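# Close the white door from inside so it latches

## Task

From inside the room, push the white door shut until its latch catches and keeps it closed. Then release it and back away. The robot must not tip over or be left leaning, or the task fails. Once everything has settled after you finish, no part of either arm or hand, the lift or the base may be touching anything movable (a part, box, cart, lid, drawer, or the door) during the final second. Contact at that point counts against the result.

## Robot and tools

Robot: a LinearBot. It has an omnidirectional base and a column about 1.7 m tall. A carriage rides up the column (lift_m, 0 to 1 m) and carries two six-joint arms, left and right, each ending in a five-finger hand. The arm bases sit about 0.57 m + lift_m above the floor, and the carriage hangs about 0.15 m below them. A hand point reaches up to 0.78 m from its shoulder but only about 0.4 m below the arm base. Parked arm joints 1-6 are 0, 0.05, 0.05, 1.45, 0, 0. With both arms parked, the robot is about 0.85 m wide and 0.65 m long.

Cameras: carriage_camera is fixed, faces forward and is tilted about 20 degrees down. left_wrist_camera and right_wrist_camera sit on the little-finger side of each wrist and look at the hand point.

Frames: the base frame has its origin on the floor below the base centre, x forward, y left, z up, in metres. The left_hand and right_hand readings are hand-point positions in this frame. They often read a bit high, especially at long reach. base_odometry is measured from the start pose. It counts wheel turns, so slip shows up as travel. Heading is in rad, left positive.

move: sends one action and returns the state, plus the images named in cameras (carriage_camera, left_wrist_camera, right_wrist_camera, or all). With no action, it just reports and shows all cameras.
- base: a single relative command, measured from where the base is now, never a pose.
  - translate_m: forward +, -2 to 2 m.
  - strafe_m: left +, -2 to 2 m.
  - rotate_rad: counter-clockwise +, -6.3 to 6.3.
- joints: one flat object of absolute targets keyed by name.
  - lift_m: 0 to 1 m.
  - <side>_joint1_rad: -2.617 to 3.054. Swing about vertical, 0 is forward, + is left.
  - joint2: 0 to 3.141. Shoulder; 0 is upper arm back and level, 1.57 upright, 3.14 forward.
  - joint3: 0 to 3.141. Elbow; 0 folded, 3.14 straight.
  - joint4: -1.57 to 1.57. Wrist pitch; + lifts the fingertips.
  - joint5: -1.57 to 1.57. Wrist yaw; + turns the fingertips right.
  - joint6: -2.094 to 2.094. Roll; + is clockwise seen from the forearm.
  - Hand keys (<side>_hand_little, ring, middle, index, thumb_turn, thumb_bend): -1 to 1, where +1 is open or straight or beside the palm, and -1 is curled or opposite the fingers.
  - <side>_hand_force_limit: -1 to 1, mapped to roughly 0-10 N at the fingertip (0-15 N for the thumb).
  - <side>_hand_speed: -0.96 to 1.
- speeds: per-action caps. translate_m and strafe_m 0.02-0.5 m/s; rotate_rad 0.05-1.57 rad/s; lift_m 0.02-0.27 m/s.
- min_time_s: 0.1-8 s, the least time any arm motion in the action may take. Values of 2 or more slow the arm and keep the hand nearer a straight path.
- blocking: false returns after about 0.5 s while motion continues. A later move overrides only the keys it names.

wait: seconds from 0 to 10, with optional cameras. It lets the scene run and returns early once earlier moves settle.

stop: brakes everything still moving. Braked parts hold where they rest and may keep pressing. The base coasts a little before it stops.

zoom_image: camera plus region [x0,y0,x1,y1] in pixels of that camera's latest image (672x504). Each side can be at most 504.

show_instructions: shows the reference pages.

finished_scene: ends the scene (scene 1) for good.

Result lines:
- base_status and joint_status show done, moving, off_target (resting short of target, maybe still pushing), contact_stop or time_out (an action ends by about 14 s), not_followed (withheld by the arm-collision check; see "joint command not followed"), or limit_stop_at_motor_heat.
- After an uncommanded stop, later move, wait and finished_scene calls in the same reply are skipped.
- on_its_own lists things the robot did that you did not command.
- motor_effort gives each motor as a percent of maximum, with the peak in brackets. It is rough, with up to about half its value as error.
- <side>_hand_stopped_by gives one word per motor (little, ring, middle, index, thumb_bend, thumb_turn): moving, target, force, stalled or fault.
- <side>_<motor>_load_n is fingertip force in N, + meaning pushed open.
- Joint torques and Motor temperatures are listed per arm. MOTOR HOT appears at 75 °C. At 100 °C that arm goes limp for 30-60 s; after that, resend its targets.

Door-closing practice:
- Find the door and its edge with carriage_camera, and zoom in if needed.
- Approach slowly, using low base speeds and min_time_s. Push the door's free edge or flat face with an open palm or the back of the hand, never the fingertips head-on.
- Let the door swing and click home without slamming it.
- Don't grip the handle and then drive away. Pulling on something held fast can pitch the robot forward and topple it.
- Afterwards, open the hand, pull the arm back to a parked pose, and reverse the base a few tens of centimetres. Then wait and check that nothing is touching.

Avoid:
- Fast hits on fixed or heavy things, or ramming a door that cannot move.
- Drops, big finger forces, and arm-on-arm presses, which can end the scene.
- Holding an arm stretched out long enough to overheat.
- Raising the carriage high while pushing.
- Reaching outward with joint1 when joint2 is below 0.8, since the elbow can hit the column.
- If a drive gets stuck, back off about 0.2 m along the path you came in on.

Each tool is called in YAML: its name, and indented under it one key for each argument.

Reference images:

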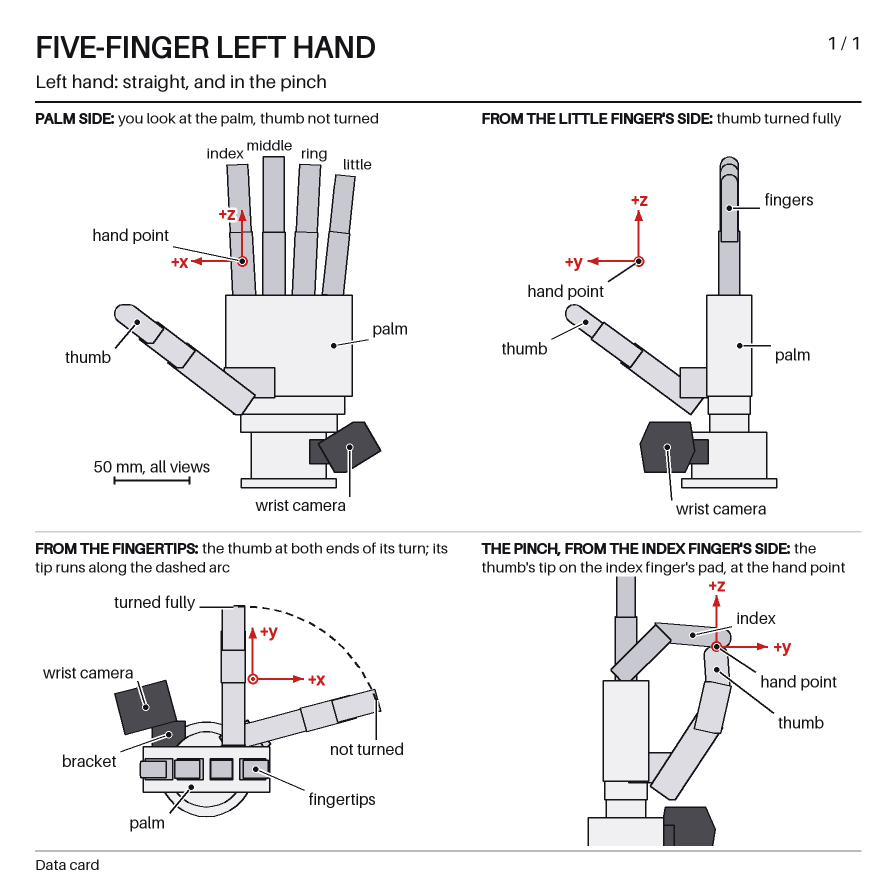

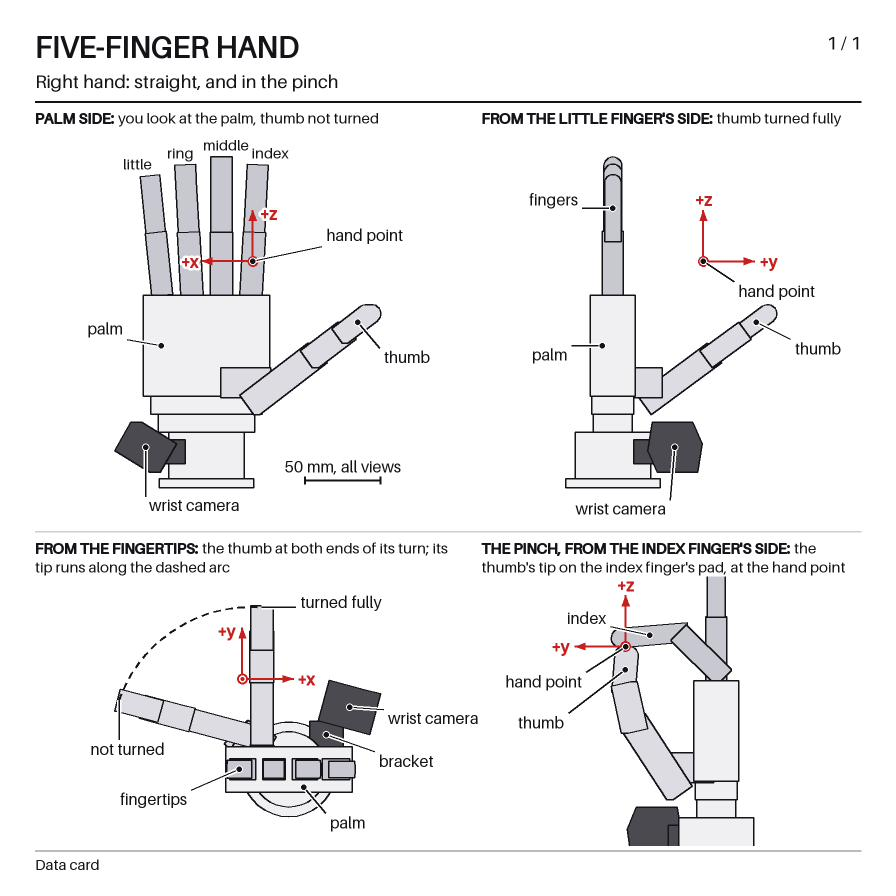

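## Session

move:

Scene clock: 0.00 s.
Joint torques (N m): no reading
Motor temperatures (°C): left_arm=[23 32 30 35 23 21] | right_arm=[23 32 37 35 25 24]
base_odometry: x=+0.000 y=+0.000 heading=+0.000
base_status: not commanded
joint_positions: lift_m=+0.300 left_joint1_rad=+0.002 left_joint2_rad=+0.047 left_joint3_rad=+0.054 left_joint4_rad=+1.475 left_joint5_rad=+0.020 left_joint6_rad=-0.025 right_joint1_rad=+0.000 right_joint2_rad=+0.046 right_joint3_rad=+0.056 right_joint4_rad=+1.498 right_joint5_rad=+0.046 right_joint6_rad=-0.041 left_hand_little=+1.000 left_hand_ring=+1.000 left_hand_middle=+1.000 left_hand_index=+1.000 left_hand_thumb_turn=+1.000 left_hand_thumb_bend=+1.000 left_hand_force_limit=+0.000 left_hand_speed=-0.800 right_hand_little=+1.000 right_hand_ring=+1.000 right_hand_middle=+1.000 right_hand_index=+1.000 right_hand_thumb_turn=+1.000 right_hand_thumb_bend=+1.000 right_hand_force_limit=+0.000 right_hand_speed=-0.800
joint_status: not commanded
left_hand_stopped_by: target,target,target,target,target,target
right_hand_stopped_by: target,target,target,target,target,target
left_little_load_n: 0.0
left_ring_load_n: 0.0
left_middle_load_n: 0.0
left_index_load_n: 0.0
left_thumb_bend_load_n: 0.0
left_thumb_turn_load_n: 0.0
right_little_load_n: 0.0
right_ring_load_n: 0.0
right_middle_load_n: 0.0
right_index_load_n: 0.0
right_thumb_bend_load_n: 0.0
right_thumb_turn_load_n: 0.0
motor_effort: lift_m=+30 drive_wheels=+0
left_hand: x=+0.3136 y=+0.2781 z=+1.3420 quat_wxyz=(+0.698, -0.025, +0.039, -0.714) (m; base frame)
right_hand: x=+0.3084 y=-0.2947 z=+1.3462 quat_wxyz=(+0.692, -0.007, +0.038, -0.721) (m; base frame)
pictures: carriage_camera, left_wrist_camera, right_wrist_camera

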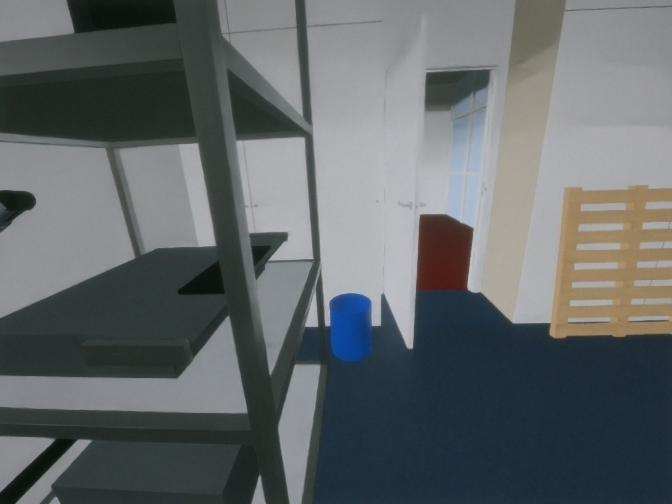

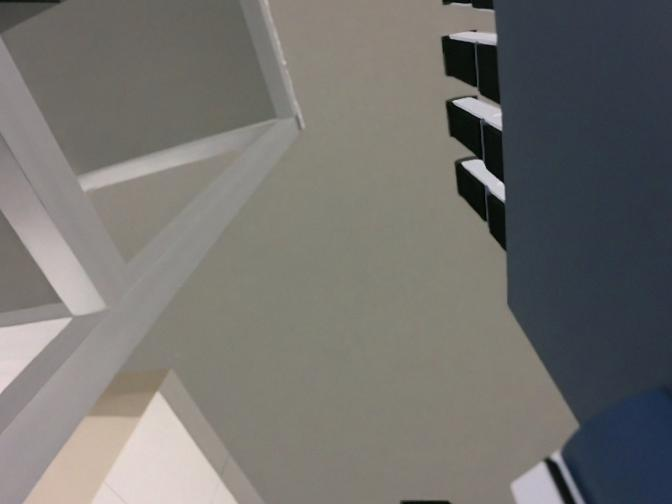

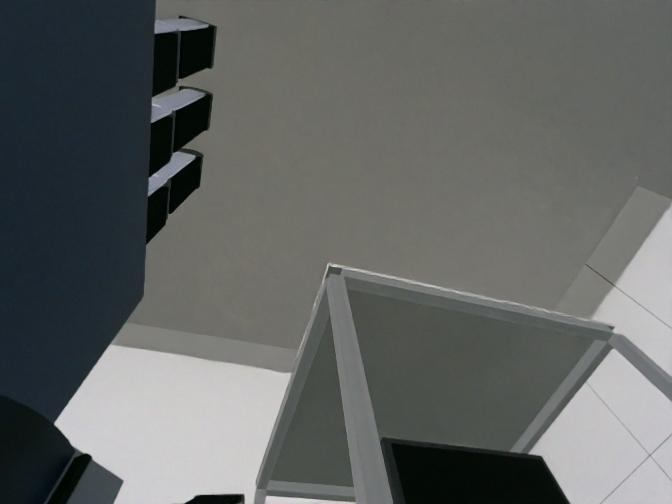

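zoom_image:
  camera: "carriage_camera"
  region: [300, 0, 560, 360]

Scaled by 1.400 from the camera's image (finer frame: 960x720).

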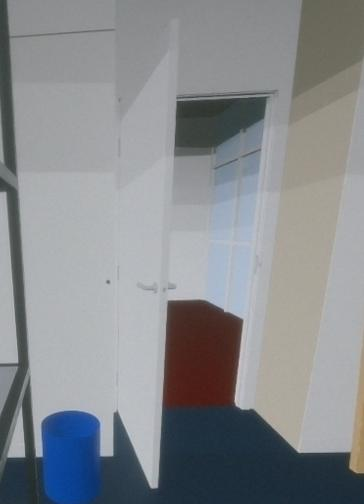

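move:
  base: {"strafe_m": -0.3}
  speeds: {"strafe_m": 0.15}
  cameras: ["carriage_camera"]

Scene clock: 47.40 s.
Joint torques (N m): left_arm=[0.24 4.01 4.71 -0.12 -0.06 0.09] | right_arm=[0.49 2.84 5.75 -0.03 -0.1 -0.1]
move: done
base_odometry: x=+0.000 y=-0.300 heading=+0.000
base_status: done
joint_positions: lift_m=+0.300 left_joint1_rad=+0.002 left_joint2_rad=+0.047 left_joint3_rad=+0.054 left_joint4_rad=+1.475 left_joint5_rad=+0.020 left_joint6_rad=-0.025 right_joint1_rad=+0.000 right_joint2_rad=+0.046 right_joint3_rad=+0.056 right_joint4_rad=+1.498 right_joint5_rad=+0.046 right_joint6_rad=-0.041 left_hand_little=+1.000 left_hand_ring=+1.000 left_hand_middle=+1.000 left_hand_index=+1.000 left_hand_thumb_turn=+1.000 left_hand_thumb_bend=+1.000 left_hand_force_limit=+0.000 left_hand_speed=-0.800 right_hand_little=+1.000 right_hand_ring=+1.000 right_hand_middle=+1.000 right_hand_index=+1.000 right_hand_thumb_turn=+1.000 right_hand_thumb_bend=+1.000 right_hand_force_limit=+0.000 right_hand_speed=-0.800
joint_status: not commanded
left_hand_stopped_by: target,target,target,target,target,target
right_hand_stopped_by: target,target,target,target,target,target
left_little_load_n: 0.0
left_ring_load_n: 0.0
left_middle_load_n: 0.0
left_index_load_n: 0.0
left_thumb_bend_load_n: 0.0
left_thumb_turn_load_n: 0.0
right_little_load_n: 0.0
right_ring_load_n: 0.0
right_middle_load_n: 0.0
right_index_load_n: 0.0
right_thumb_bend_load_n: 0.0
right_thumb_turn_load_n: 0.0
motor_effort: lift_m=+30(30) drive_wheels=+0(9)
left_hand: x=+0.3135 y=+0.2781 z=+1.3420 quat_wxyz=(+0.698, -0.025, +0.038, -0.714)
right_hand: x=+0.3084 y=-0.2947 z=+1.3462 quat_wxyz=(+0.692, -0.007, +0.038, -0.721)

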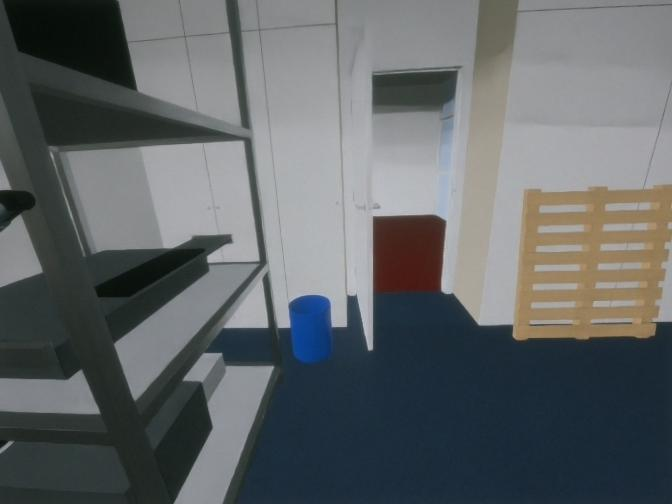

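move:
  base: {"strafe_m": -0.3}
  speeds: {"strafe_m": 0.2}

move:
  base: {"translate_m": 0.5}
  joints: {"lift_m": 0.05, "left_joint2_rad": 1.57, "left_joint3_rad": 1.57, "left_joint4_rad": -1.5, "left_joint5_rad": 0, "left_joint6_rad": 1.57}
  speeds: {"translate_m": 0.2}
  min_time_s: 3
  cameras: ["carriage_camera", "left_wrist_camera"]

Scene clock: 81.97 s.
Joint torques (N m): left_arm=[0.2 3.88 4.55 -0.11 -0.11 0.05] | right_arm=[0.55 2.76 5.79 -0.04 -0.14 -0.1]
move: done
base_odometry: x=+0.000 y=-0.600 heading=+0.000
base_status: done
joint_positions: lift_m=+0.300 left_joint1_rad=+0.002 left_joint2_rad=+0.047 left_joint3_rad=+0.054 left_joint4_rad=+1.475 left_joint5_rad=+0.020 left_joint6_rad=-0.025 right_joint1_rad=+0.000 right_joint2_rad=+0.046 right_joint3_rad=+0.056 right_joint4_rad=+1.498 right_joint5_rad=+0.046 right_joint6_rad=-0.041 left_hand_little=+1.000 left_hand_ring=+1.000 left_hand_middle=+1.000 left_hand_index=+1.000 left_hand_thumb_turn=+1.000 left_hand_thumb_bend=+1.000 left_hand_force_limit=+0.000 left_hand_speed=-0.800 right_hand_little=+1.000 right_hand_ring=+1.000 right_hand_middle=+1.000 right_hand_index=+1.000 right_hand_thumb_turn=+1.000 right_hand_thumb_bend=+1.000 right_hand_force_limit=+0.000 right_hand_speed=-0.800
joint_status: not commanded
left_hand_stopped_by: target,target,target,target,target,target
right_hand_stopped_by: target,target,target,target,target,target
left_little_load_n: 0.0
left_ring_load_n: 0.0
left_middle_load_n: 0.0
left_index_load_n: 0.0
left_thumb_bend_load_n: 0.0
left_thumb_turn_load_n: 0.0
right_little_load_n: -0.5
right_ring_load_n: 0.0
right_middle_load_n: 0.0
right_index_load_n: 0.0
right_thumb_bend_load_n: 0.0
right_thumb_turn_load_n: 0.0
motor_effort: lift_m=+30(30) drive_wheels=+1(7)
left_hand: x=+0.3135 y=+0.2781 z=+1.3420 quat_wxyz=(+0.698, -0.025, +0.038, -0.714)
right_hand: x=+0.3084 y=-0.2947 z=+1.3462 quat_wxyz=(+0.692, -0.007, +0.038, -0.721)
pictures: none

Scene clock: 85.57 s.
Joint torques (N m): left_arm=[0.2 -3.54 6.68 0.28 -0.19 0.13] | right_arm=[0.35 2.62 5.59 -0.05 -0.12 -0.13]
move: done
base_odometry: x=+0.500 y=-0.600 heading=+0.000
base_status: done
joint_positions: lift_m=+0.050 left_joint1_rad=+0.002 left_joint2_rad=+1.557 left_joint3_rad=+1.548 left_joint4_rad=-1.492 left_joint5_rad=+0.015 left_joint6_rad=+1.558 right_joint1_rad=+0.000 right_joint2_rad=+0.046 right_joint3_rad=+0.056 right_joint4_rad=+1.498 right_joint5_rad=+0.046 right_joint6_rad=-0.041 left_hand_little=+1.000 left_hand_ring=+1.000 left_hand_middle=+1.000 left_hand_index=+1.000 left_hand_thumb_turn=+1.000 left_hand_thumb_bend=+1.000 left_hand_force_limit=+0.000 left_hand_speed=-0.800 right_hand_little=+1.000 right_hand_ring=+1.000 right_hand_middle=+1.000 right_hand_index=+1.000 right_hand_thumb_turn=+1.000 right_hand_thumb_bend=+1.000 right_hand_force_limit=+0.000 right_hand_speed=-0.800
joint_status: all done
left_hand_stopped_by: target,target,target,target,target,target
right_hand_stopped_by: target,target,target,target,target,target
left_little_load_n: 0.0
left_ring_load_n: 0.0
left_middle_load_n: 0.0
left_index_load_n: 0.0
left_thumb_bend_load_n: -0.5
left_thumb_turn_load_n: 0.0
right_little_load_n: 0.0
right_ring_load_n: 0.0
right_middle_load_n: 0.0
right_index_load_n: 0.0
right_thumb_bend_load_n: 0.0
right_thumb_turn_load_n: 0.5
motor_effort: lift_m=+28(29) drive_wheels=-1(8)
left_hand: x=+0.4785 y=+0.3716 z=+0.8080 quat_wxyz=(+0.035, -0.007, +0.999, -0.008)
right_hand: x=+0.3084 y=-0.2947 z=+1.0964 quat_wxyz=(+0.692, -0.007, +0.038, -0.721)
carriage_camera: T_world_to_cam=[[0.00721, -0.99895, -0.04531, 0.0451], [-0.30231, 0.04101, -0.95233, 1.04911], [0.95318, 0.02056, -0.3017, 0.18879]] pos_world=[0.13688, -0.00186, 1.0581]
left_wrist_camera: T_world_to_cam=[[-0.2122, -0.97717, -0.01061, 0.47036], [-0.89421, 0.18978, 0.40544, 0.03229], [-0.39417, 0.09552, -0.91406, 1.0101]] pos_world=[0.52683, 0.35701, 0.91519]

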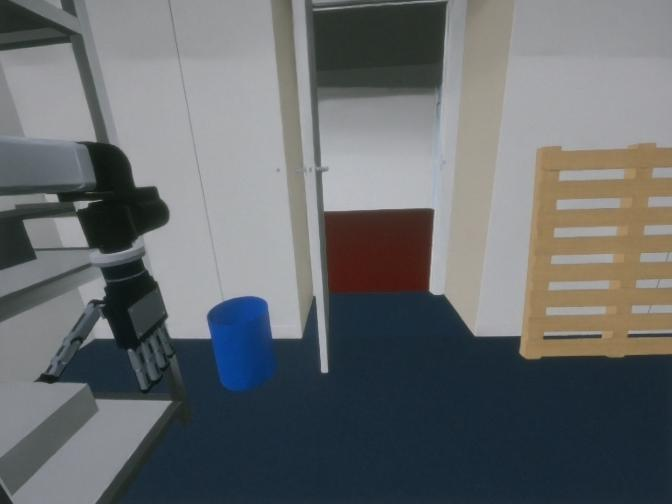

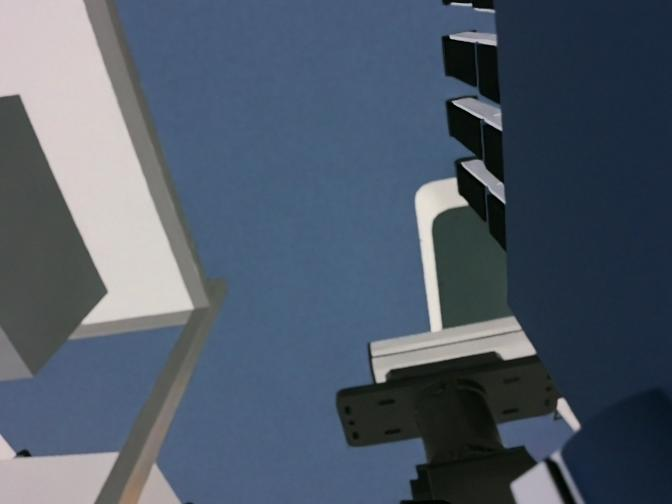

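move:
  base: {"strafe_m": -0.06}
  joints: {"lift_m": 0.03, "left_joint2_rad": 2.2, "left_joint3_rad": 2.0, "left_joint4_rad": -1.37}
  speeds: {"strafe_m": 0.1}
  min_time_s: 2

move:
  base: {"translate_m": 0.6}
  speeds: {"translate_m": 0.25}
  cameras: ["carriage_camera", "left_wrist_camera"]

Scene clock: 103.97 s.
Joint torques (N m): left_arm=[0.29 -7.6 6.63 0.21 -0.15 0.19] | right_arm=[0.39 2.7 5.76 -0.05 -0.07 -0.11]
Motor temperatures (°C): left_arm=[23 34 37 33 23 21] | right_arm=[23 33 41 33 25 24]
move: done
base_odometry: x=+0.500 y=-0.660 heading=+0.000
base_status: done
joint_positions: lift_m=+0.030 left_joint1_rad=+0.002 left_joint2_rad=+2.177 left_joint3_rad=+1.978 left_joint4_rad=-1.377 left_joint5_rad=+0.012 left_joint6_rad=+1.559 right_joint1_rad=+0.000 right_joint2_rad=+0.046 right_joint3_rad=+0.056 right_joint4_rad=+1.498 right_joint5_rad=+0.046 right_joint6_rad=-0.041 left_hand_little=+1.000 left_hand_ring=+1.000 left_hand_middle=+1.000 left_hand_index=+1.000 left_hand_thumb_turn=+1.000 left_hand_thumb_bend=+1.000 left_hand_force_limit=+0.000 left_hand_speed=-0.800 right_hand_little=+1.000 right_hand_ring=+1.000 right_hand_middle=+1.000 right_hand_index=+1.000 right_hand_thumb_turn=+1.000 right_hand_thumb_bend=+1.000 right_hand_force_limit=+0.000 right_hand_speed=-0.800
joint_status: all done
left_hand_stopped_by: target,target,target,target,target,target
right_hand_stopped_by: target,target,target,target,target,target
left_little_load_n: 0.0
left_ring_load_n: 0.0
left_middle_load_n: 0.0
left_index_load_n: 0.0
left_thumb_bend_load_n: 0.0
left_thumb_turn_load_n: 0.0
right_little_load_n: 0.0
right_ring_load_n: 0.0
right_middle_load_n: 0.0
right_index_load_n: 0.0
right_thumb_bend_load_n: 0.0
right_thumb_turn_load_n: 0.0
motor_effort: lift_m=+28(29) drive_wheels=-1(7)
left_hand: x=+0.6190 y=+0.3722 z=+0.6954 quat_wxyz=(-0.003, -0.007, +1.000, -0.006)
right_hand: x=+0.3084 y=-0.2947 z=+1.0764 quat_wxyz=(+0.692, -0.007, +0.038, -0.721)
pictures: none

Scene clock: 107.67 s.
Joint torques (N m): left_arm=[0.27 -7.76 6.57 0.18 -0.19 0.15] | right_arm=[0.46 2.78 5.64 -0.02 -0.1 -0.11]
move: done
base_odometry: x=+1.101 y=-0.661 heading=+0.000
base_status: done
joint_positions: lift_m=+0.030 left_joint1_rad=+0.002 left_joint2_rad=+2.178 left_joint3_rad=+1.978 left_joint4_rad=-1.372 left_joint5_rad=+0.012 left_joint6_rad=+1.559 right_joint1_rad=+0.000 right_joint2_rad=+0.046 right_joint3_rad=+0.056 right_joint4_rad=+1.498 right_joint5_rad=+0.046 right_joint6_rad=-0.041 left_hand_little=+1.000 left_hand_ring=+1.000 left_hand_middle=+1.000 left_hand_index=+1.000 left_hand_thumb_turn=+1.000 left_hand_thumb_bend=+1.000 left_hand_force_limit=+0.000 left_hand_speed=-0.800 right_hand_little=+1.000 right_hand_ring=+1.000 right_hand_middle=+1.000 right_hand_index=+1.000 right_hand_thumb_turn=+1.000 right_hand_thumb_bend=+1.000 right_hand_force_limit=+0.000 right_hand_speed=-0.800
joint_status: not commanded
left_hand_stopped_by: target,target,target,target,target,target
right_hand_stopped_by: target,target,target,target,target,target
left_little_load_n: 0.0
left_ring_load_n: 0.0
left_middle_load_n: 0.0
left_index_load_n: 0.0
left_thumb_bend_load_n: 0.0
left_thumb_turn_load_n: 0.0
right_little_load_n: 0.0
right_ring_load_n: 0.0
right_middle_load_n: 0.0
right_index_load_n: 0.0
right_thumb_bend_load_n: 0.0
right_thumb_turn_load_n: 0.0
motor_effort: lift_m=+28(28) drive_wheels=-1(8)
left_hand: x=+0.6202 y=+0.3722 z=+0.6950 quat_wxyz=(-0.001, -0.007, +1.000, -0.006)
right_hand: x=+0.3084 y=-0.2947 z=+1.0764 quat_wxyz=(+0.692, -0.007, +0.038, -0.721)
carriage_camera: T_world_to_cam=[[0.00721, -0.99895, -0.04531, 0.04419], [-0.30231, 0.04101, -0.95233, 1.03016], [0.95318, 0.02056, -0.3017, 0.18279]] pos_world=[0.13688, -0.00186, 1.0382]
left_wrist_camera: T_world_to_cam=[[-0.21349, -0.97694, 0.00213, 0.4917], [-0.86281, 0.18957, 0.46864, 0.14144], [-0.45824, 0.09821, -0.88338, 0.97995]] pos_world=[0.67606, 0.3573, 0.79834]

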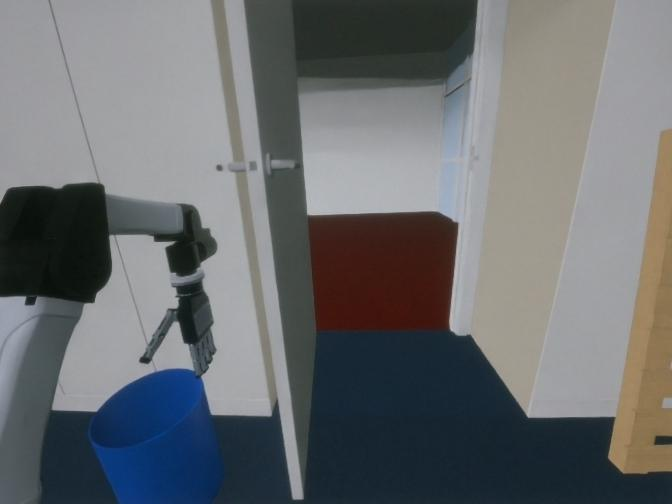

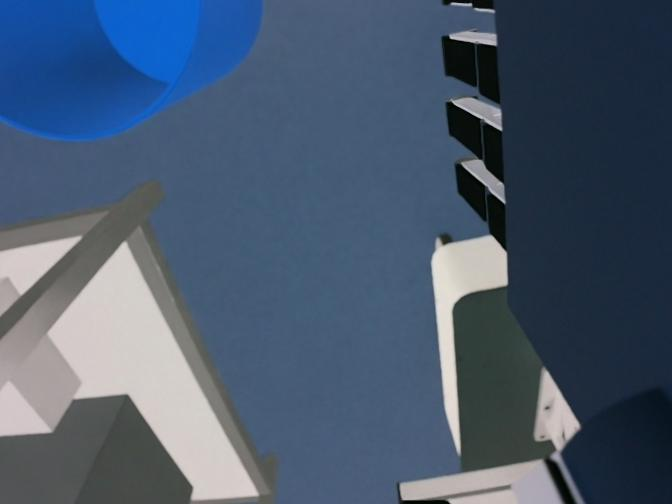

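move:
  base: {"translate_m": 0.26}
  speeds: {"translate_m": 0.2}

move:
  base: {"strafe_m": -0.15}
  speeds: {"strafe_m": 0.08}
  cameras: ["carriage_camera", "left_wrist_camera"]

Scene clock: 118.63 s.
Joint torques (N m): left_arm=[0.29 -7.76 6.53 0.19 -0.18 0.22] | right_arm=[0.43 2.66 5.55 -0.01 -0.09 -0.11]
move: done
base_odometry: x=+1.361 y=-0.661 heading=-0.001
base_status: done
joint_positions: lift_m=+0.030 left_joint1_rad=+0.002 left_joint2_rad=+2.178 left_joint3_rad=+1.978 left_joint4_rad=-1.371 left_joint5_rad=+0.012 left_joint6_rad=+1.559 right_joint1_rad=+0.000 right_joint2_rad=+0.046 right_joint3_rad=+0.056 right_joint4_rad=+1.498 right_joint5_rad=+0.046 right_joint6_rad=-0.041 left_hand_little=+1.000 left_hand_ring=+1.000 left_hand_middle=+1.000 left_hand_index=+1.000 left_hand_thumb_turn=+1.000 left_hand_thumb_bend=+1.000 left_hand_force_limit=+0.000 left_hand_speed=-0.800 right_hand_little=+1.000 right_hand_ring=+1.000 right_hand_middle=+1.000 right_hand_index=+1.000 right_hand_thumb_turn=+1.000 right_hand_thumb_bend=+1.000 right_hand_force_limit=+0.000 right_hand_speed=-0.800
joint_status: not commanded
left_hand_stopped_by: target,target,target,target,target,target
right_hand_stopped_by: target,target,target,target,target,target
left_little_load_n: 0.0
left_ring_load_n: 0.0
left_middle_load_n: 0.0
left_index_load_n: 0.0
left_thumb_bend_load_n: 0.0
left_thumb_turn_load_n: 0.0
right_little_load_n: -0.5
right_ring_load_n: 0.0
right_middle_load_n: 0.0
right_index_load_n: 0.0
right_thumb_bend_load_n: 0.0
right_thumb_turn_load_n: 0.0
motor_effort: lift_m=+28(28) drive_wheels=+0(9)
left_hand: x=+0.6205 y=+0.3722 z=+0.6949 quat_wxyz=(+0.000, -0.007, +1.000, -0.006)
right_hand: x=+0.3084 y=-0.2947 z=+1.0764 quat_wxyz=(+0.692, -0.007, +0.038, -0.721)
pictures: none

Scene clock: 121.20 s.
Joint torques (N m): left_arm=[0.09 -7.82 6.67 0.18 -0.17 0.23] | right_arm=[0.35 2.81 5.68 -0.03 -0.07 -0.11]
Motor temperatures (°C): left_arm=[23 39 37 33 23 21] | right_arm=[23 33 41 33 25 24]
move: done
base_odometry: x=+1.361 y=-0.811 heading=-0.001
base_status: done
joint_positions: lift_m=+0.030 left_joint1_rad=+0.005 left_joint2_rad=+2.178 left_joint3_rad=+1.978 left_joint4_rad=-1.371 left_joint5_rad=+0.011 left_joint6_rad=+1.559 right_joint1_rad=+0.001 right_joint2_rad=+0.046 right_joint3_rad=+0.056 right_joint4_rad=+1.498 right_joint5_rad=+0.046 right_joint6_rad=-0.041 left_hand_little=+1.000 left_hand_ring=+1.000 left_hand_middle=+1.000 left_hand_index=+1.000 left_hand_thumb_turn=+1.000 left_hand_thumb_bend=+1.000 left_hand_force_limit=+0.000 left_hand_speed=-0.800 right_hand_little=+1.000 right_hand_ring=+1.000 right_hand_middle=+1.000 right_hand_index=+1.000 right_hand_thumb_turn=+1.000 right_hand_thumb_bend=+1.000 right_hand_force_limit=+0.000 right_hand_speed=-0.800
joint_status: not commanded
left_hand_stopped_by: target,target,target,target,target,target
right_hand_stopped_by: target,target,target,target,target,target
left_little_load_n: 0.0
left_ring_load_n: 0.0
left_middle_load_n: 0.0
left_index_load_n: 0.0
left_thumb_bend_load_n: -0.5
left_thumb_turn_load_n: 0.0
right_little_load_n: 0.0
right_ring_load_n: 0.5
right_middle_load_n: 0.0
right_index_load_n: 0.0
right_thumb_bend_load_n: 0.0
right_thumb_turn_load_n: 0.0
motor_effort: lift_m=+28(28) drive_wheels=+0(7)
left_hand: x=+0.6203 y=+0.3736 z=+0.6950 quat_wxyz=(+0.000, -0.008, +1.000, -0.006)
right_hand: x=+0.3084 y=-0.2947 z=+1.0764 quat_wxyz=(+0.692, -0.007, +0.038, -0.721)
carriage_camera: T_world_to_cam=[[0.00721, -0.99895, -0.04531, 0.04419], [-0.30231, 0.04101, -0.95233, 1.03016], [0.95318, 0.02056, -0.3017, 0.18279]] pos_world=[0.13688, -0.00186, 1.0382]
left_wrist_camera: T_world_to_cam=[[-0.21085, -0.97752, 0.00073, 0.4926], [-0.86386, 0.18668, 0.46785, 0.14351], [-0.45747, 0.09802, -0.88381, 0.97978]] pos_world=[0.67606, 0.3587, 0.79844]

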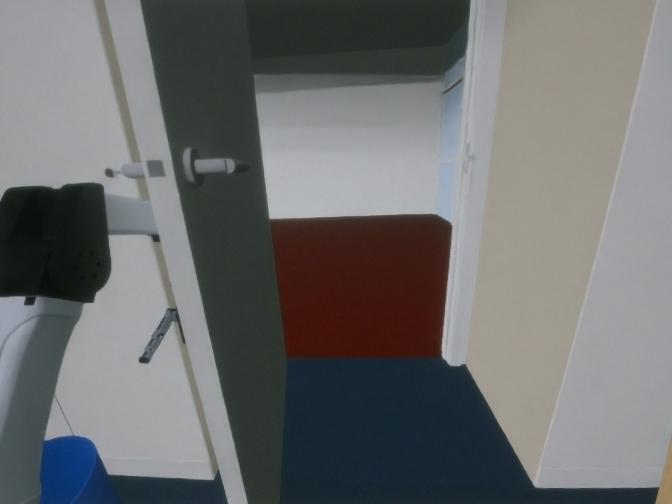

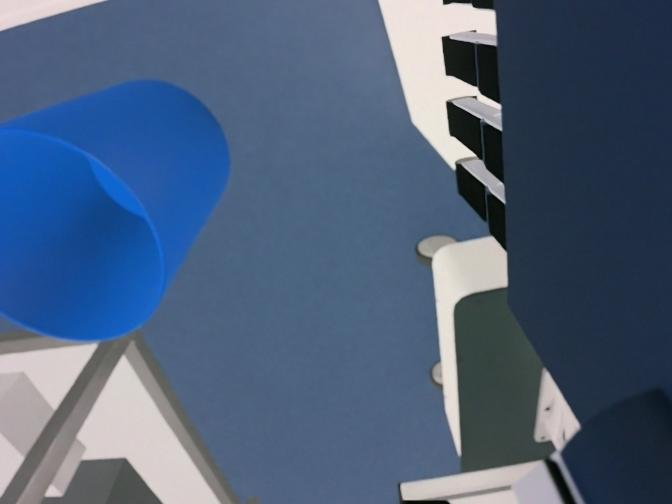

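move:
  base: {"strafe_m": -0.15}
  joints: {"left_joint6_rad": 1.3}
  speeds: {"strafe_m": 0.1}
  min_time_s: 1.5

move:
  base: {"translate_m": 0.2}
  speeds: {"translate_m": 0.1}
  cameras: ["carriage_camera", "left_wrist_camera"]

Scene clock: 144.73 s.
Joint torques (N m): left_arm=[-0.02 -7.57 6.5 0.14 -0.11 -0.04] | right_arm=[0.4 2.71 5.61 -0.02 -0.07 -0.11]
move: done
base_odometry: x=+1.361 y=-0.961 heading=+0.000
base_status: done
joint_positions: lift_m=+0.030 left_joint1_rad=+0.005 left_joint2_rad=+2.178 left_joint3_rad=+1.978 left_joint4_rad=-1.371 left_joint5_rad=+0.009 left_joint6_rad=+1.312 right_joint1_rad=+0.000 right_joint2_rad=+0.046 right_joint3_rad=+0.056 right_joint4_rad=+1.498 right_joint5_rad=+0.046 right_joint6_rad=-0.041 left_hand_little=+1.000 left_hand_ring=+1.000 left_hand_middle=+1.000 left_hand_index=+1.000 left_hand_thumb_turn=+1.000 left_hand_thumb_bend=+1.000 left_hand_force_limit=+0.000 left_hand_speed=-0.800 right_hand_little=+1.000 right_hand_ring=+1.000 right_hand_middle=+1.000 right_hand_index=+1.000 right_hand_thumb_turn=+1.000 right_hand_thumb_bend=+1.000 right_hand_force_limit=+0.000 right_hand_speed=-0.800
joint_status: all done
left_hand_stopped_by: target,target,target,target,target,target
right_hand_stopped_by: target,target,target,target,target,target
left_little_load_n: 0.0
left_ring_load_n: 0.0
left_middle_load_n: 0.0
left_index_load_n: 0.0
left_thumb_bend_load_n: 0.0
left_thumb_turn_load_n: 0.0
right_little_load_n: 0.0
right_ring_load_n: 0.0
right_middle_load_n: 0.0
right_index_load_n: 0.0
right_thumb_bend_load_n: 0.0
right_thumb_turn_load_n: 0.0
motor_effort: lift_m=+28(28) drive_wheels=+0(8)
left_hand: x=+0.6068 y=+0.3645 z=+0.6952 quat_wxyz=(-0.001, -0.132, +0.991, -0.004)
right_hand: x=+0.3084 y=-0.2947 z=+1.0764 quat_wxyz=(+0.692, -0.007, +0.038, -0.721)
pictures: none

Scene clock: 147.43 s.
Joint torques (N m): left_arm=[-0.32 -7.76 6.45 0.15 -0.14 0.03] | right_arm=[0.35 2.77 5.63 -0.03 -0.08 -0.12]
move: done
base_odometry: x=+1.561 y=-0.961 heading=-0.001
base_status: done
joint_positions: lift_m=+0.030 left_joint1_rad=+0.009 left_joint2_rad=+2.178 left_joint3_rad=+1.978 left_joint4_rad=-1.373 left_joint5_rad=+0.007 left_joint6_rad=+1.311 right_joint1_rad=+0.000 right_joint2_rad=+0.046 right_joint3_rad=+0.056 right_joint4_rad=+1.498 right_joint5_rad=+0.046 right_joint6_rad=-0.041 left_hand_little=+1.000 left_hand_ring=+1.000 left_hand_middle=+1.000 left_hand_index=+1.000 left_hand_thumb_turn=+1.000 left_hand_thumb_bend=+1.000 left_hand_force_limit=+0.000 left_hand_speed=-0.800 right_hand_little=+1.000 right_hand_ring=+1.000 right_hand_middle=+1.000 right_hand_index=+1.000 right_hand_thumb_turn=+1.000 right_hand_thumb_bend=+1.000 right_hand_force_limit=+0.000 right_hand_speed=-0.800
joint_status: not commanded
left_hand_stopped_by: target,target,target,target,target,target
right_hand_stopped_by: target,target,target,target,target,target
left_little_load_n: 0.0
left_ring_load_n: 0.0
left_middle_load_n: 0.0
left_index_load_n: 0.0
left_thumb_bend_load_n: 0.0
left_thumb_turn_load_n: -0.5
right_little_load_n: 0.0
right_ring_load_n: 0.0
right_middle_load_n: 0.0
right_index_load_n: 0.0
right_thumb_bend_load_n: 0.0
right_thumb_turn_load_n: 0.0
motor_effort: lift_m=+28(28) drive_wheels=-2(6)
left_hand: x=+0.6060 y=+0.3662 z=+0.6954 quat_wxyz=(-0.001, -0.134, +0.991, -0.003)
right_hand: x=+0.3084 y=-0.2947 z=+1.0764 quat_wxyz=(+0.692, -0.007, +0.038, -0.721)
carriage_camera: T_world_to_cam=[[0.00721, -0.99895, -0.04531, 0.04419], [-0.30231, 0.04101, -0.95233, 1.03016], [0.95318, 0.02056, -0.3017, 0.18279]] pos_world=[0.13688, -0.00186, 1.0382]
left_wrist_camera: T_world_to_cam=[[0.03961, -0.99921, -0.00329, 0.34135], [-0.88111, -0.03648, 0.47151, 0.22203], [-0.47125, -0.01578, -0.88186, 1.02297]] pos_world=[0.66419, 0.36533, 0.79855]

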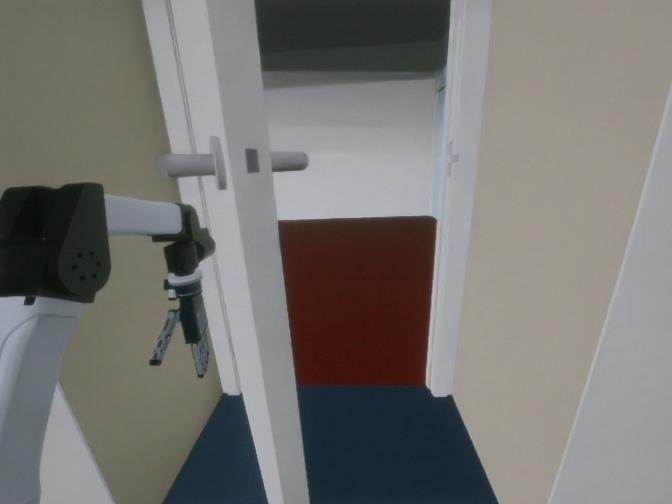

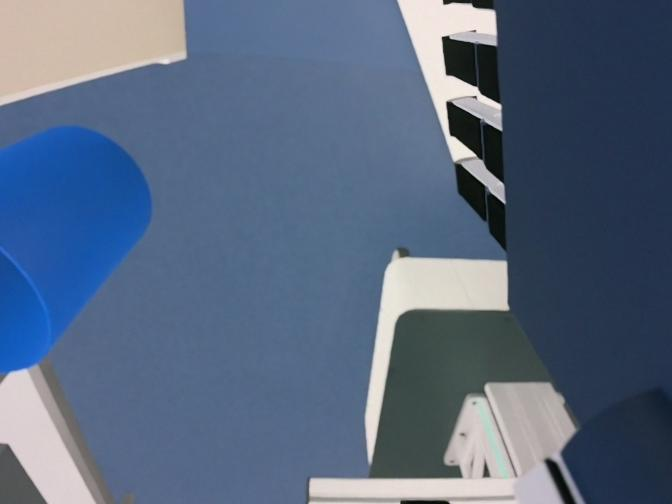

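move:
  joints: {"left_joint1_rad": -0.5, "left_joint6_rad": 0.4}
  min_time_s: 4
  cameras: ["carriage_camera"]

move:
  base: {"strafe_m": 0.09}
  speeds: {"strafe_m": 0.1}

move:
  base: {"translate_m": 0.25}
  joints: {"left_joint6_rad": 0}
  speeds: {"translate_m": 0.1}
  cameras: ["carriage_camera", "left_wrist_camera"]

Scene clock: 158.53 s.
Joint torques (N m): left_arm=[-0.4 -7.62 6.76 0.15 -0.11 0.02] | right_arm=[0.5 2.78 5.57 -0.03 -0.08 -0.11]
move: done
base_odometry: x=+1.561 y=-0.961 heading=-0.001
base_status: not commanded
joint_positions: lift_m=+0.030 left_joint1_rad=-0.493 left_joint2_rad=+2.178 left_joint3_rad=+1.978 left_joint4_rad=-1.373 left_joint5_rad=+0.007 left_joint6_rad=+0.412 right_joint1_rad=+0.000 right_joint2_rad=+0.046 right_joint3_rad=+0.056 right_joint4_rad=+1.498 right_joint5_rad=+0.046 right_joint6_rad=-0.041 left_hand_little=+1.000 left_hand_ring=+1.000 left_hand_middle=+1.000 left_hand_index=+1.000 left_hand_thumb_turn=+1.000 left_hand_thumb_bend=+1.000 left_hand_force_limit=+0.000 left_hand_speed=-0.800 right_hand_little=+1.000 right_hand_ring=+1.000 right_hand_middle=+1.000 right_hand_index=+1.000 right_hand_thumb_turn=+1.000 right_hand_thumb_bend=+1.000 right_hand_force_limit=+0.000 right_hand_speed=-0.800
joint_status: all done
left_hand_stopped_by: target,target,target,target,target,target
right_hand_stopped_by: target,target,target,target,target,target
left_little_load_n: 0.0
left_ring_load_n: 0.0
left_middle_load_n: 0.0
left_index_load_n: 0.0
left_thumb_bend_load_n: 0.0
left_thumb_turn_load_n: 0.0
right_little_load_n: 0.0
right_ring_load_n: 0.0
right_middle_load_n: 0.0
right_index_load_n: 0.0
right_thumb_bend_load_n: 0.0
right_thumb_turn_load_n: 0.0
motor_effort: lift_m=+28(28) drive_wheels=-2(2)
left_hand: x=+0.5393 y=+0.1413 z=+0.6958 quat_wxyz=(-0.003, -0.326, +0.945, -0.002)
right_hand: x=+0.3084 y=-0.2947 z=+1.0764 quat_wxyz=(+0.692, -0.007, +0.038, -0.721)
carriage_camera: T_world_to_cam=[[0.00721, -0.99895, -0.04531, 0.04419], [-0.30231, 0.04101, -0.95233, 1.03016], [0.95318, 0.02056, -0.3017, 0.18279]] pos_world=[0.13688, -0.00186, 1.0382]

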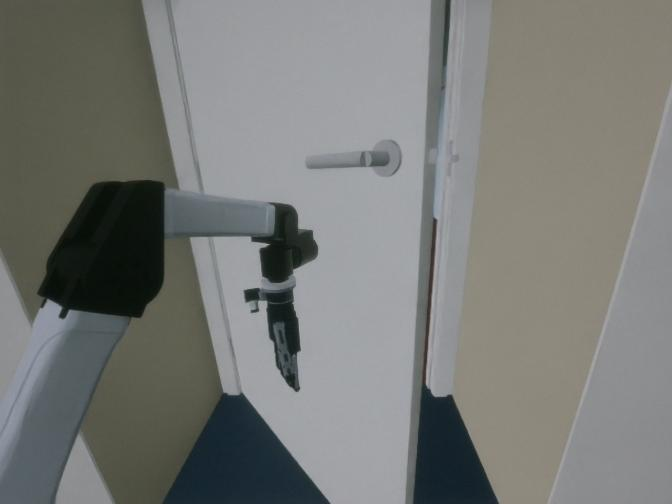

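Scene clock: 160.13 s.
Joint torques (N m): left_arm=[-0.06 -7.6 6.56 0.16 -0.06 -0.03] | right_arm=[0.49 2.85 5.64 -0.03 -0.1 -0.11]
move: done
base_odometry: x=+1.561 y=-0.871 heading=-0.001
base_status: done
joint_positions: lift_m=+0.030 left_joint1_rad=-0.497 left_joint2_rad=+2.178 left_joint3_rad=+1.978 left_joint4_rad=-1.372 left_joint5_rad=+0.006 left_joint6_rad=+0.411 right_joint1_rad=+0.000 right_joint2_rad=+0.046 right_joint3_rad=+0.056 right_joint4_rad=+1.498 right_joint5_rad=+0.046 right_joint6_rad=-0.041 left_hand_little=+1.000 left_hand_ring=+1.000 left_hand_middle=+1.000 left_hand_index=+1.000 left_hand_thumb_turn=+1.000 left_hand_thumb_bend=+1.000 left_hand_force_limit=+0.000 left_hand_speed=-0.800 right_hand_little=+1.000 right_hand_ring=+1.000 right_hand_middle=+1.000 right_hand_index=+1.000 right_hand_thumb_turn=+1.000 right_hand_thumb_bend=+1.000 right_hand_force_limit=+0.000 right_hand_speed=-0.800
joint_status: not commanded
left_hand_stopped_by: target,target,target,target,target,target
right_hand_stopped_by: target,target,target,target,target,target
left_little_load_n: 0.0
left_ring_load_n: 0.0
left_middle_load_n: 0.0
left_index_load_n: 0.0
left_thumb_bend_load_n: 0.0
left_thumb_turn_load_n: 0.0
right_little_load_n: 0.0
right_ring_load_n: 0.0
right_middle_load_n: 0.0
right_index_load_n: 0.0
right_thumb_bend_load_n: 0.0
right_thumb_turn_load_n: 0.0
motor_effort: lift_m=+28(28) drive_wheels=+0(7)
left_hand: x=+0.5390 y=+0.1402 z=+0.6958 quat_wxyz=(-0.003, -0.325, +0.946, -0.002)
right_hand: x=+0.3084 y=-0.2947 z=+1.0764 quat_wxyz=(+0.692, -0.007, +0.038, -0.721)
pictures: none

Scene clock: 163.40 s.
Joint torques (N m): left_arm=[0.1 -7.84 6.5 0.15 -0.07 0] | right_arm=[0.44 2.65 5.68 -0.04 -0.1 -0.14]
move: done
base_odometry: x=+1.811 y=-0.871 heading=-0.001
base_status: done
joint_positions: lift_m=+0.030 left_joint1_rad=-0.497 left_joint2_rad=+2.179 left_joint3_rad=+1.979 left_joint4_rad=-1.374 left_joint5_rad=+0.005 left_joint6_rad=+0.012 right_joint1_rad=+0.000 right_joint2_rad=+0.046 right_joint3_rad=+0.056 right_joint4_rad=+1.498 right_joint5_rad=+0.046 right_joint6_rad=-0.041 left_hand_little=+1.000 left_hand_ring=+1.000 left_hand_middle=+1.000 left_hand_index=+1.000 left_hand_thumb_turn=+1.000 left_hand_thumb_bend=+1.000 left_hand_force_limit=+0.000 left_hand_speed=-0.800 right_hand_little=+1.000 right_hand_ring=+1.000 right_hand_middle=+1.000 right_hand_index=+1.000 right_hand_thumb_turn=+1.000 right_hand_thumb_bend=+1.000 right_hand_force_limit=+0.000 right_hand_speed=-0.800
joint_status: all done
left_hand_stopped_by: target,target,target,target,target,target
right_hand_stopped_by: target,target,target,target,target,target
left_little_load_n: 0.0
left_ring_load_n: 0.0
left_middle_load_n: 0.0
left_index_load_n: 0.0
left_thumb_bend_load_n: 0.0
left_thumb_turn_load_n: 0.0
right_little_load_n: 0.0
right_ring_load_n: 0.0
right_middle_load_n: 0.0
right_index_load_n: 0.0
right_thumb_bend_load_n: 0.0
right_thumb_turn_load_n: 0.0
motor_effort: lift_m=+28(28) drive_wheels=-1(7)
left_hand: x=+0.5323 y=+0.1143 z=+0.6958 quat_wxyz=(-0.003, -0.506, +0.862, +0.000)
right_hand: x=+0.3084 y=-0.2947 z=+1.0764 quat_wxyz=(+0.692, -0.007, +0.038, -0.721)
carriage_camera: T_world_to_cam=[[0.00721, -0.99895, -0.04531, 0.04419], [-0.30231, 0.04101, -0.95233, 1.03016], [0.95318, 0.02056, -0.3017, 0.18279]] pos_world=[0.13688, -0.00186, 1.0382]
left_wrist_camera: T_world_to_cam=[[0.73993, -0.67257, -0.01222, -0.31134], [-0.58756, -0.65503, 0.47508, 0.05965], [-0.32754, -0.34435, -0.87986, 0.94425]] pos_world=[0.57469, 0.15482, 0.79866]

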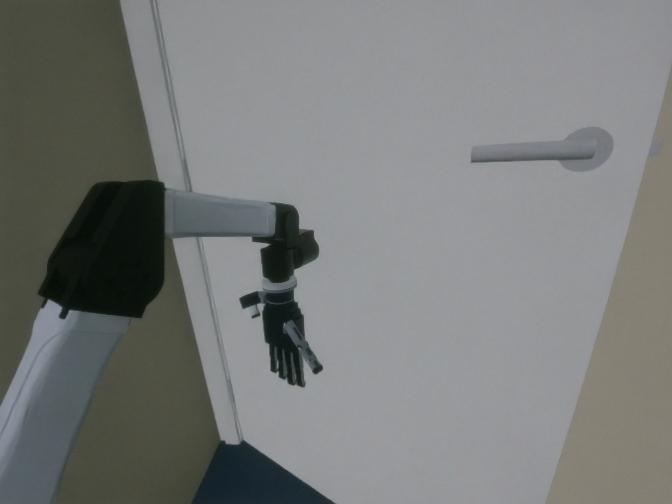

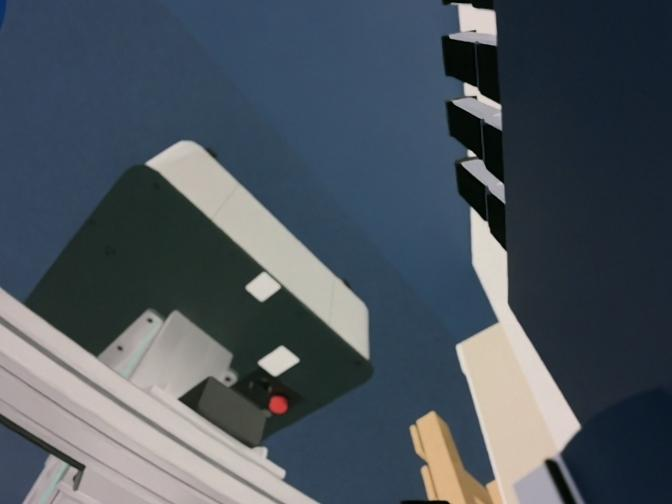

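move:
  joints: {"left_joint1_rad": -0.7, "left_joint2_rad": 2.7, "left_joint3_rad": 2.7, "left_joint4_rad": -1.55, "left_joint6_rad": -0.2, "lift_m": 0.08}
  min_time_s: 4
  cameras: ["carriage_camera", "left_wrist_camera"]

Scene clock: 178.57 s.
Joint torques (N m): left_arm=[-0.36 -9.62 6.38 0.2 -0.12 -0.04] | right_arm=[0.47 2.82 5.74 -0.05 -0.11 -0.12]
Motor temperatures (°C): left_arm=[22 45 38 32 23 21] | right_arm=[22 33 41 32 25 24]
move: done
base_odometry: x=+1.811 y=-0.871 heading=-0.001
base_status: not commanded
joint_positions: lift_m=+0.080 left_joint1_rad=-0.693 left_joint2_rad=+2.670 left_joint3_rad=+2.678 left_joint4_rad=-1.547 left_joint5_rad=+0.005 left_joint6_rad=-0.188 right_joint1_rad=+0.000 right_joint2_rad=+0.046 right_joint3_rad=+0.056 right_joint4_rad=+1.498 right_joint5_rad=+0.046 right_joint6_rad=-0.041 left_hand_little=+1.000 left_hand_ring=+1.000 left_hand_middle=+1.000 left_hand_index=+1.000 left_hand_thumb_turn=+1.000 left_hand_thumb_bend=+1.000 left_hand_force_limit=+0.000 left_hand_speed=-0.800 right_hand_little=+1.000 right_hand_ring=+1.000 right_hand_middle=+1.000 right_hand_index=+1.000 right_hand_thumb_turn=+1.000 right_hand_thumb_bend=+1.000 right_hand_force_limit=+0.000 right_hand_speed=-0.800
joint_status: all done
left_hand_stopped_by: target,target,target,target,target,target
right_hand_stopped_by: target,target,target,target,target,target
left_little_load_n: 0.0
left_ring_load_n: 0.0
left_middle_load_n: 0.0
left_index_load_n: 0.0
left_thumb_bend_load_n: 0.0
left_thumb_turn_load_n: 0.0
right_little_load_n: 0.0
right_ring_load_n: 0.0
right_middle_load_n: 0.0
right_index_load_n: 0.0
right_thumb_bend_load_n: 0.0
right_thumb_turn_load_n: 0.0
motor_effort: lift_m=+30(37) drive_wheels=+3(4)
left_hand: x=+0.5523 y=-0.0094 z=+0.6990 quat_wxyz=(+0.003, -0.508, +0.861, -0.016)
right_hand: x=+0.3084 y=-0.2947 z=+1.1262 quat_wxyz=(+0.692, -0.007, +0.038, -0.721)
carriage_camera: T_world_to_cam=[[0.00721, -0.99895, -0.04531, 0.04645], [-0.30231, 0.04101, -0.95233, 1.07749], [0.95318, 0.02056, -0.3017, 0.19778]] pos_world=[0.13688, -0.00186, 1.0879]
left_wrist_camera: T_world_to_cam=[[0.74259, -0.66938, 0.022, -0.43462], [-0.59751, -0.64731, 0.47325, -0.00422], [-0.30255, -0.36458, -0.88065, 0.8976]] pos_world=[0.5918, 0.03359, 0.80203]

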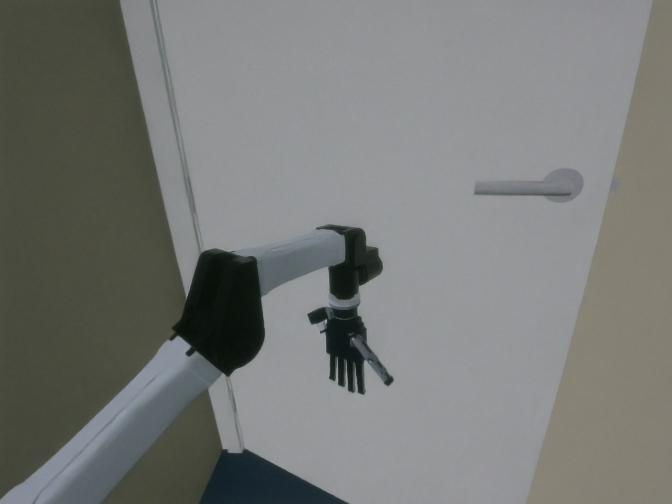

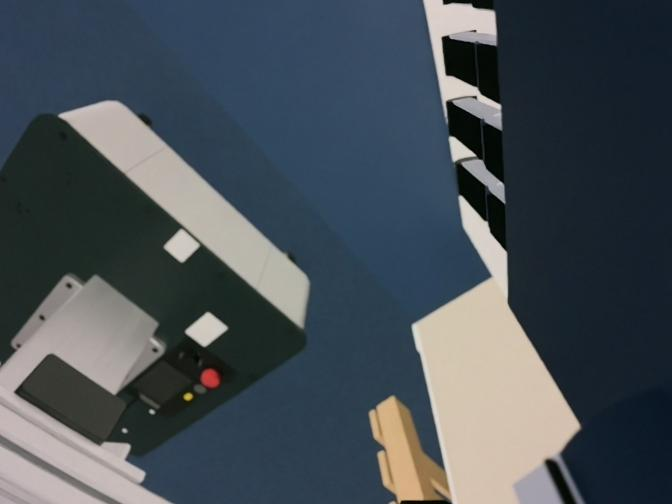

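move:
  base: {"translate_m": 0.15}
  joints: {"left_joint6_rad": -0.6}
  speeds: {"translate_m": 0.1}
  cameras: ["carriage_camera", "left_wrist_camera"]

Scene clock: 185.97 s.
Joint torques (N m): left_arm=[0.31 -9.83 6.22 0.22 -0.09 -0.05] | right_arm=[0.47 2.76 5.67 -0.04 -0.11 -0.12]
move: done
base_odometry: x=+1.961 y=-0.871 heading=+0.000
base_status: done
joint_positions: lift_m=+0.080 left_joint1_rad=-0.702 left_joint2_rad=+2.673 left_joint3_rad=+2.682 left_joint4_rad=-1.554 left_joint5_rad=+0.005 left_joint6_rad=-0.588 right_joint1_rad=+0.000 right_joint2_rad=+0.046 right_joint3_rad=+0.056 right_joint4_rad=+1.498 right_joint5_rad=+0.046 right_joint6_rad=-0.041 left_hand_little=+1.000 left_hand_ring=+1.000 left_hand_middle=+1.000 left_hand_index=+1.000 left_hand_thumb_turn=+1.000 left_hand_thumb_bend=+1.000 left_hand_force_limit=+0.000 left_hand_speed=-0.800 right_hand_little=+1.000 right_hand_ring=+1.000 right_hand_middle=+1.000 right_hand_index=+1.000 right_hand_thumb_turn=+1.000 right_hand_thumb_bend=+1.000 right_hand_force_limit=+0.000 right_hand_speed=-0.800
joint_status: all done
left_hand_stopped_by: target,target,target,target,target,target
right_hand_stopped_by: target,target,target,target,target,target
left_little_load_n: 0.0
left_ring_load_n: 0.0
left_middle_load_n: 0.0
left_index_load_n: 0.0
left_thumb_bend_load_n: 0.0
left_thumb_turn_load_n: 0.0
right_little_load_n: 0.0
right_ring_load_n: -0.5
right_middle_load_n: 0.0
right_index_load_n: 0.0
right_thumb_bend_load_n: 0.0
right_thumb_turn_load_n: 0.0
motor_effort: lift_m=+30(30) drive_wheels=-1(8)
left_hand: x=+0.5524 y=-0.0378 z=+0.6995 quat_wxyz=(-0.001, -0.666, +0.746, -0.013)
right_hand: x=+0.3084 y=-0.2947 z=+1.1262 quat_wxyz=(+0.692, -0.007, +0.038, -0.721)
carriage_camera: T_world_to_cam=[[0.00721, -0.99895, -0.04531, 0.04645], [-0.30231, 0.04101, -0.95233, 1.07749], [0.95318, 0.02056, -0.3017, 0.19778]] pos_world=[0.13688, -0.00186, 1.0879]
left_wrist_camera: T_world_to_cam=[[0.94184, -0.33586, 0.01139, -0.54379], [-0.29946, -0.82344, 0.48193, -0.20018], [-0.15249, -0.45732, -0.87613, 0.79814]] pos_world=[0.57392, 0.01753, 0.80195]

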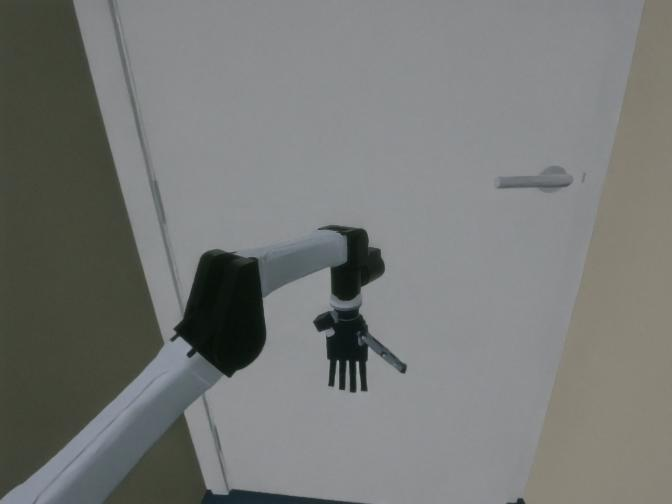

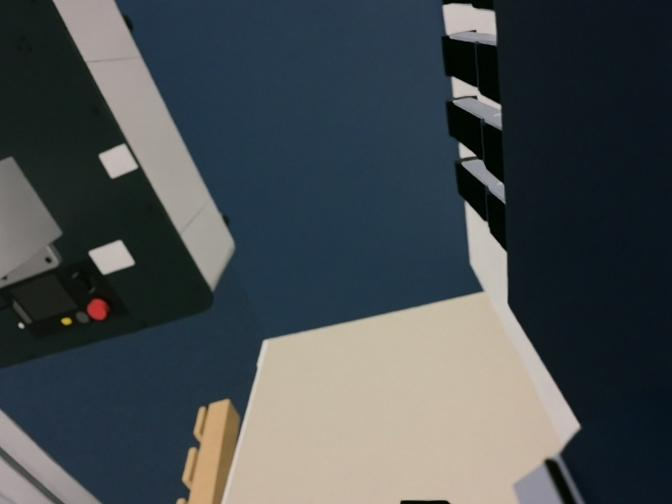

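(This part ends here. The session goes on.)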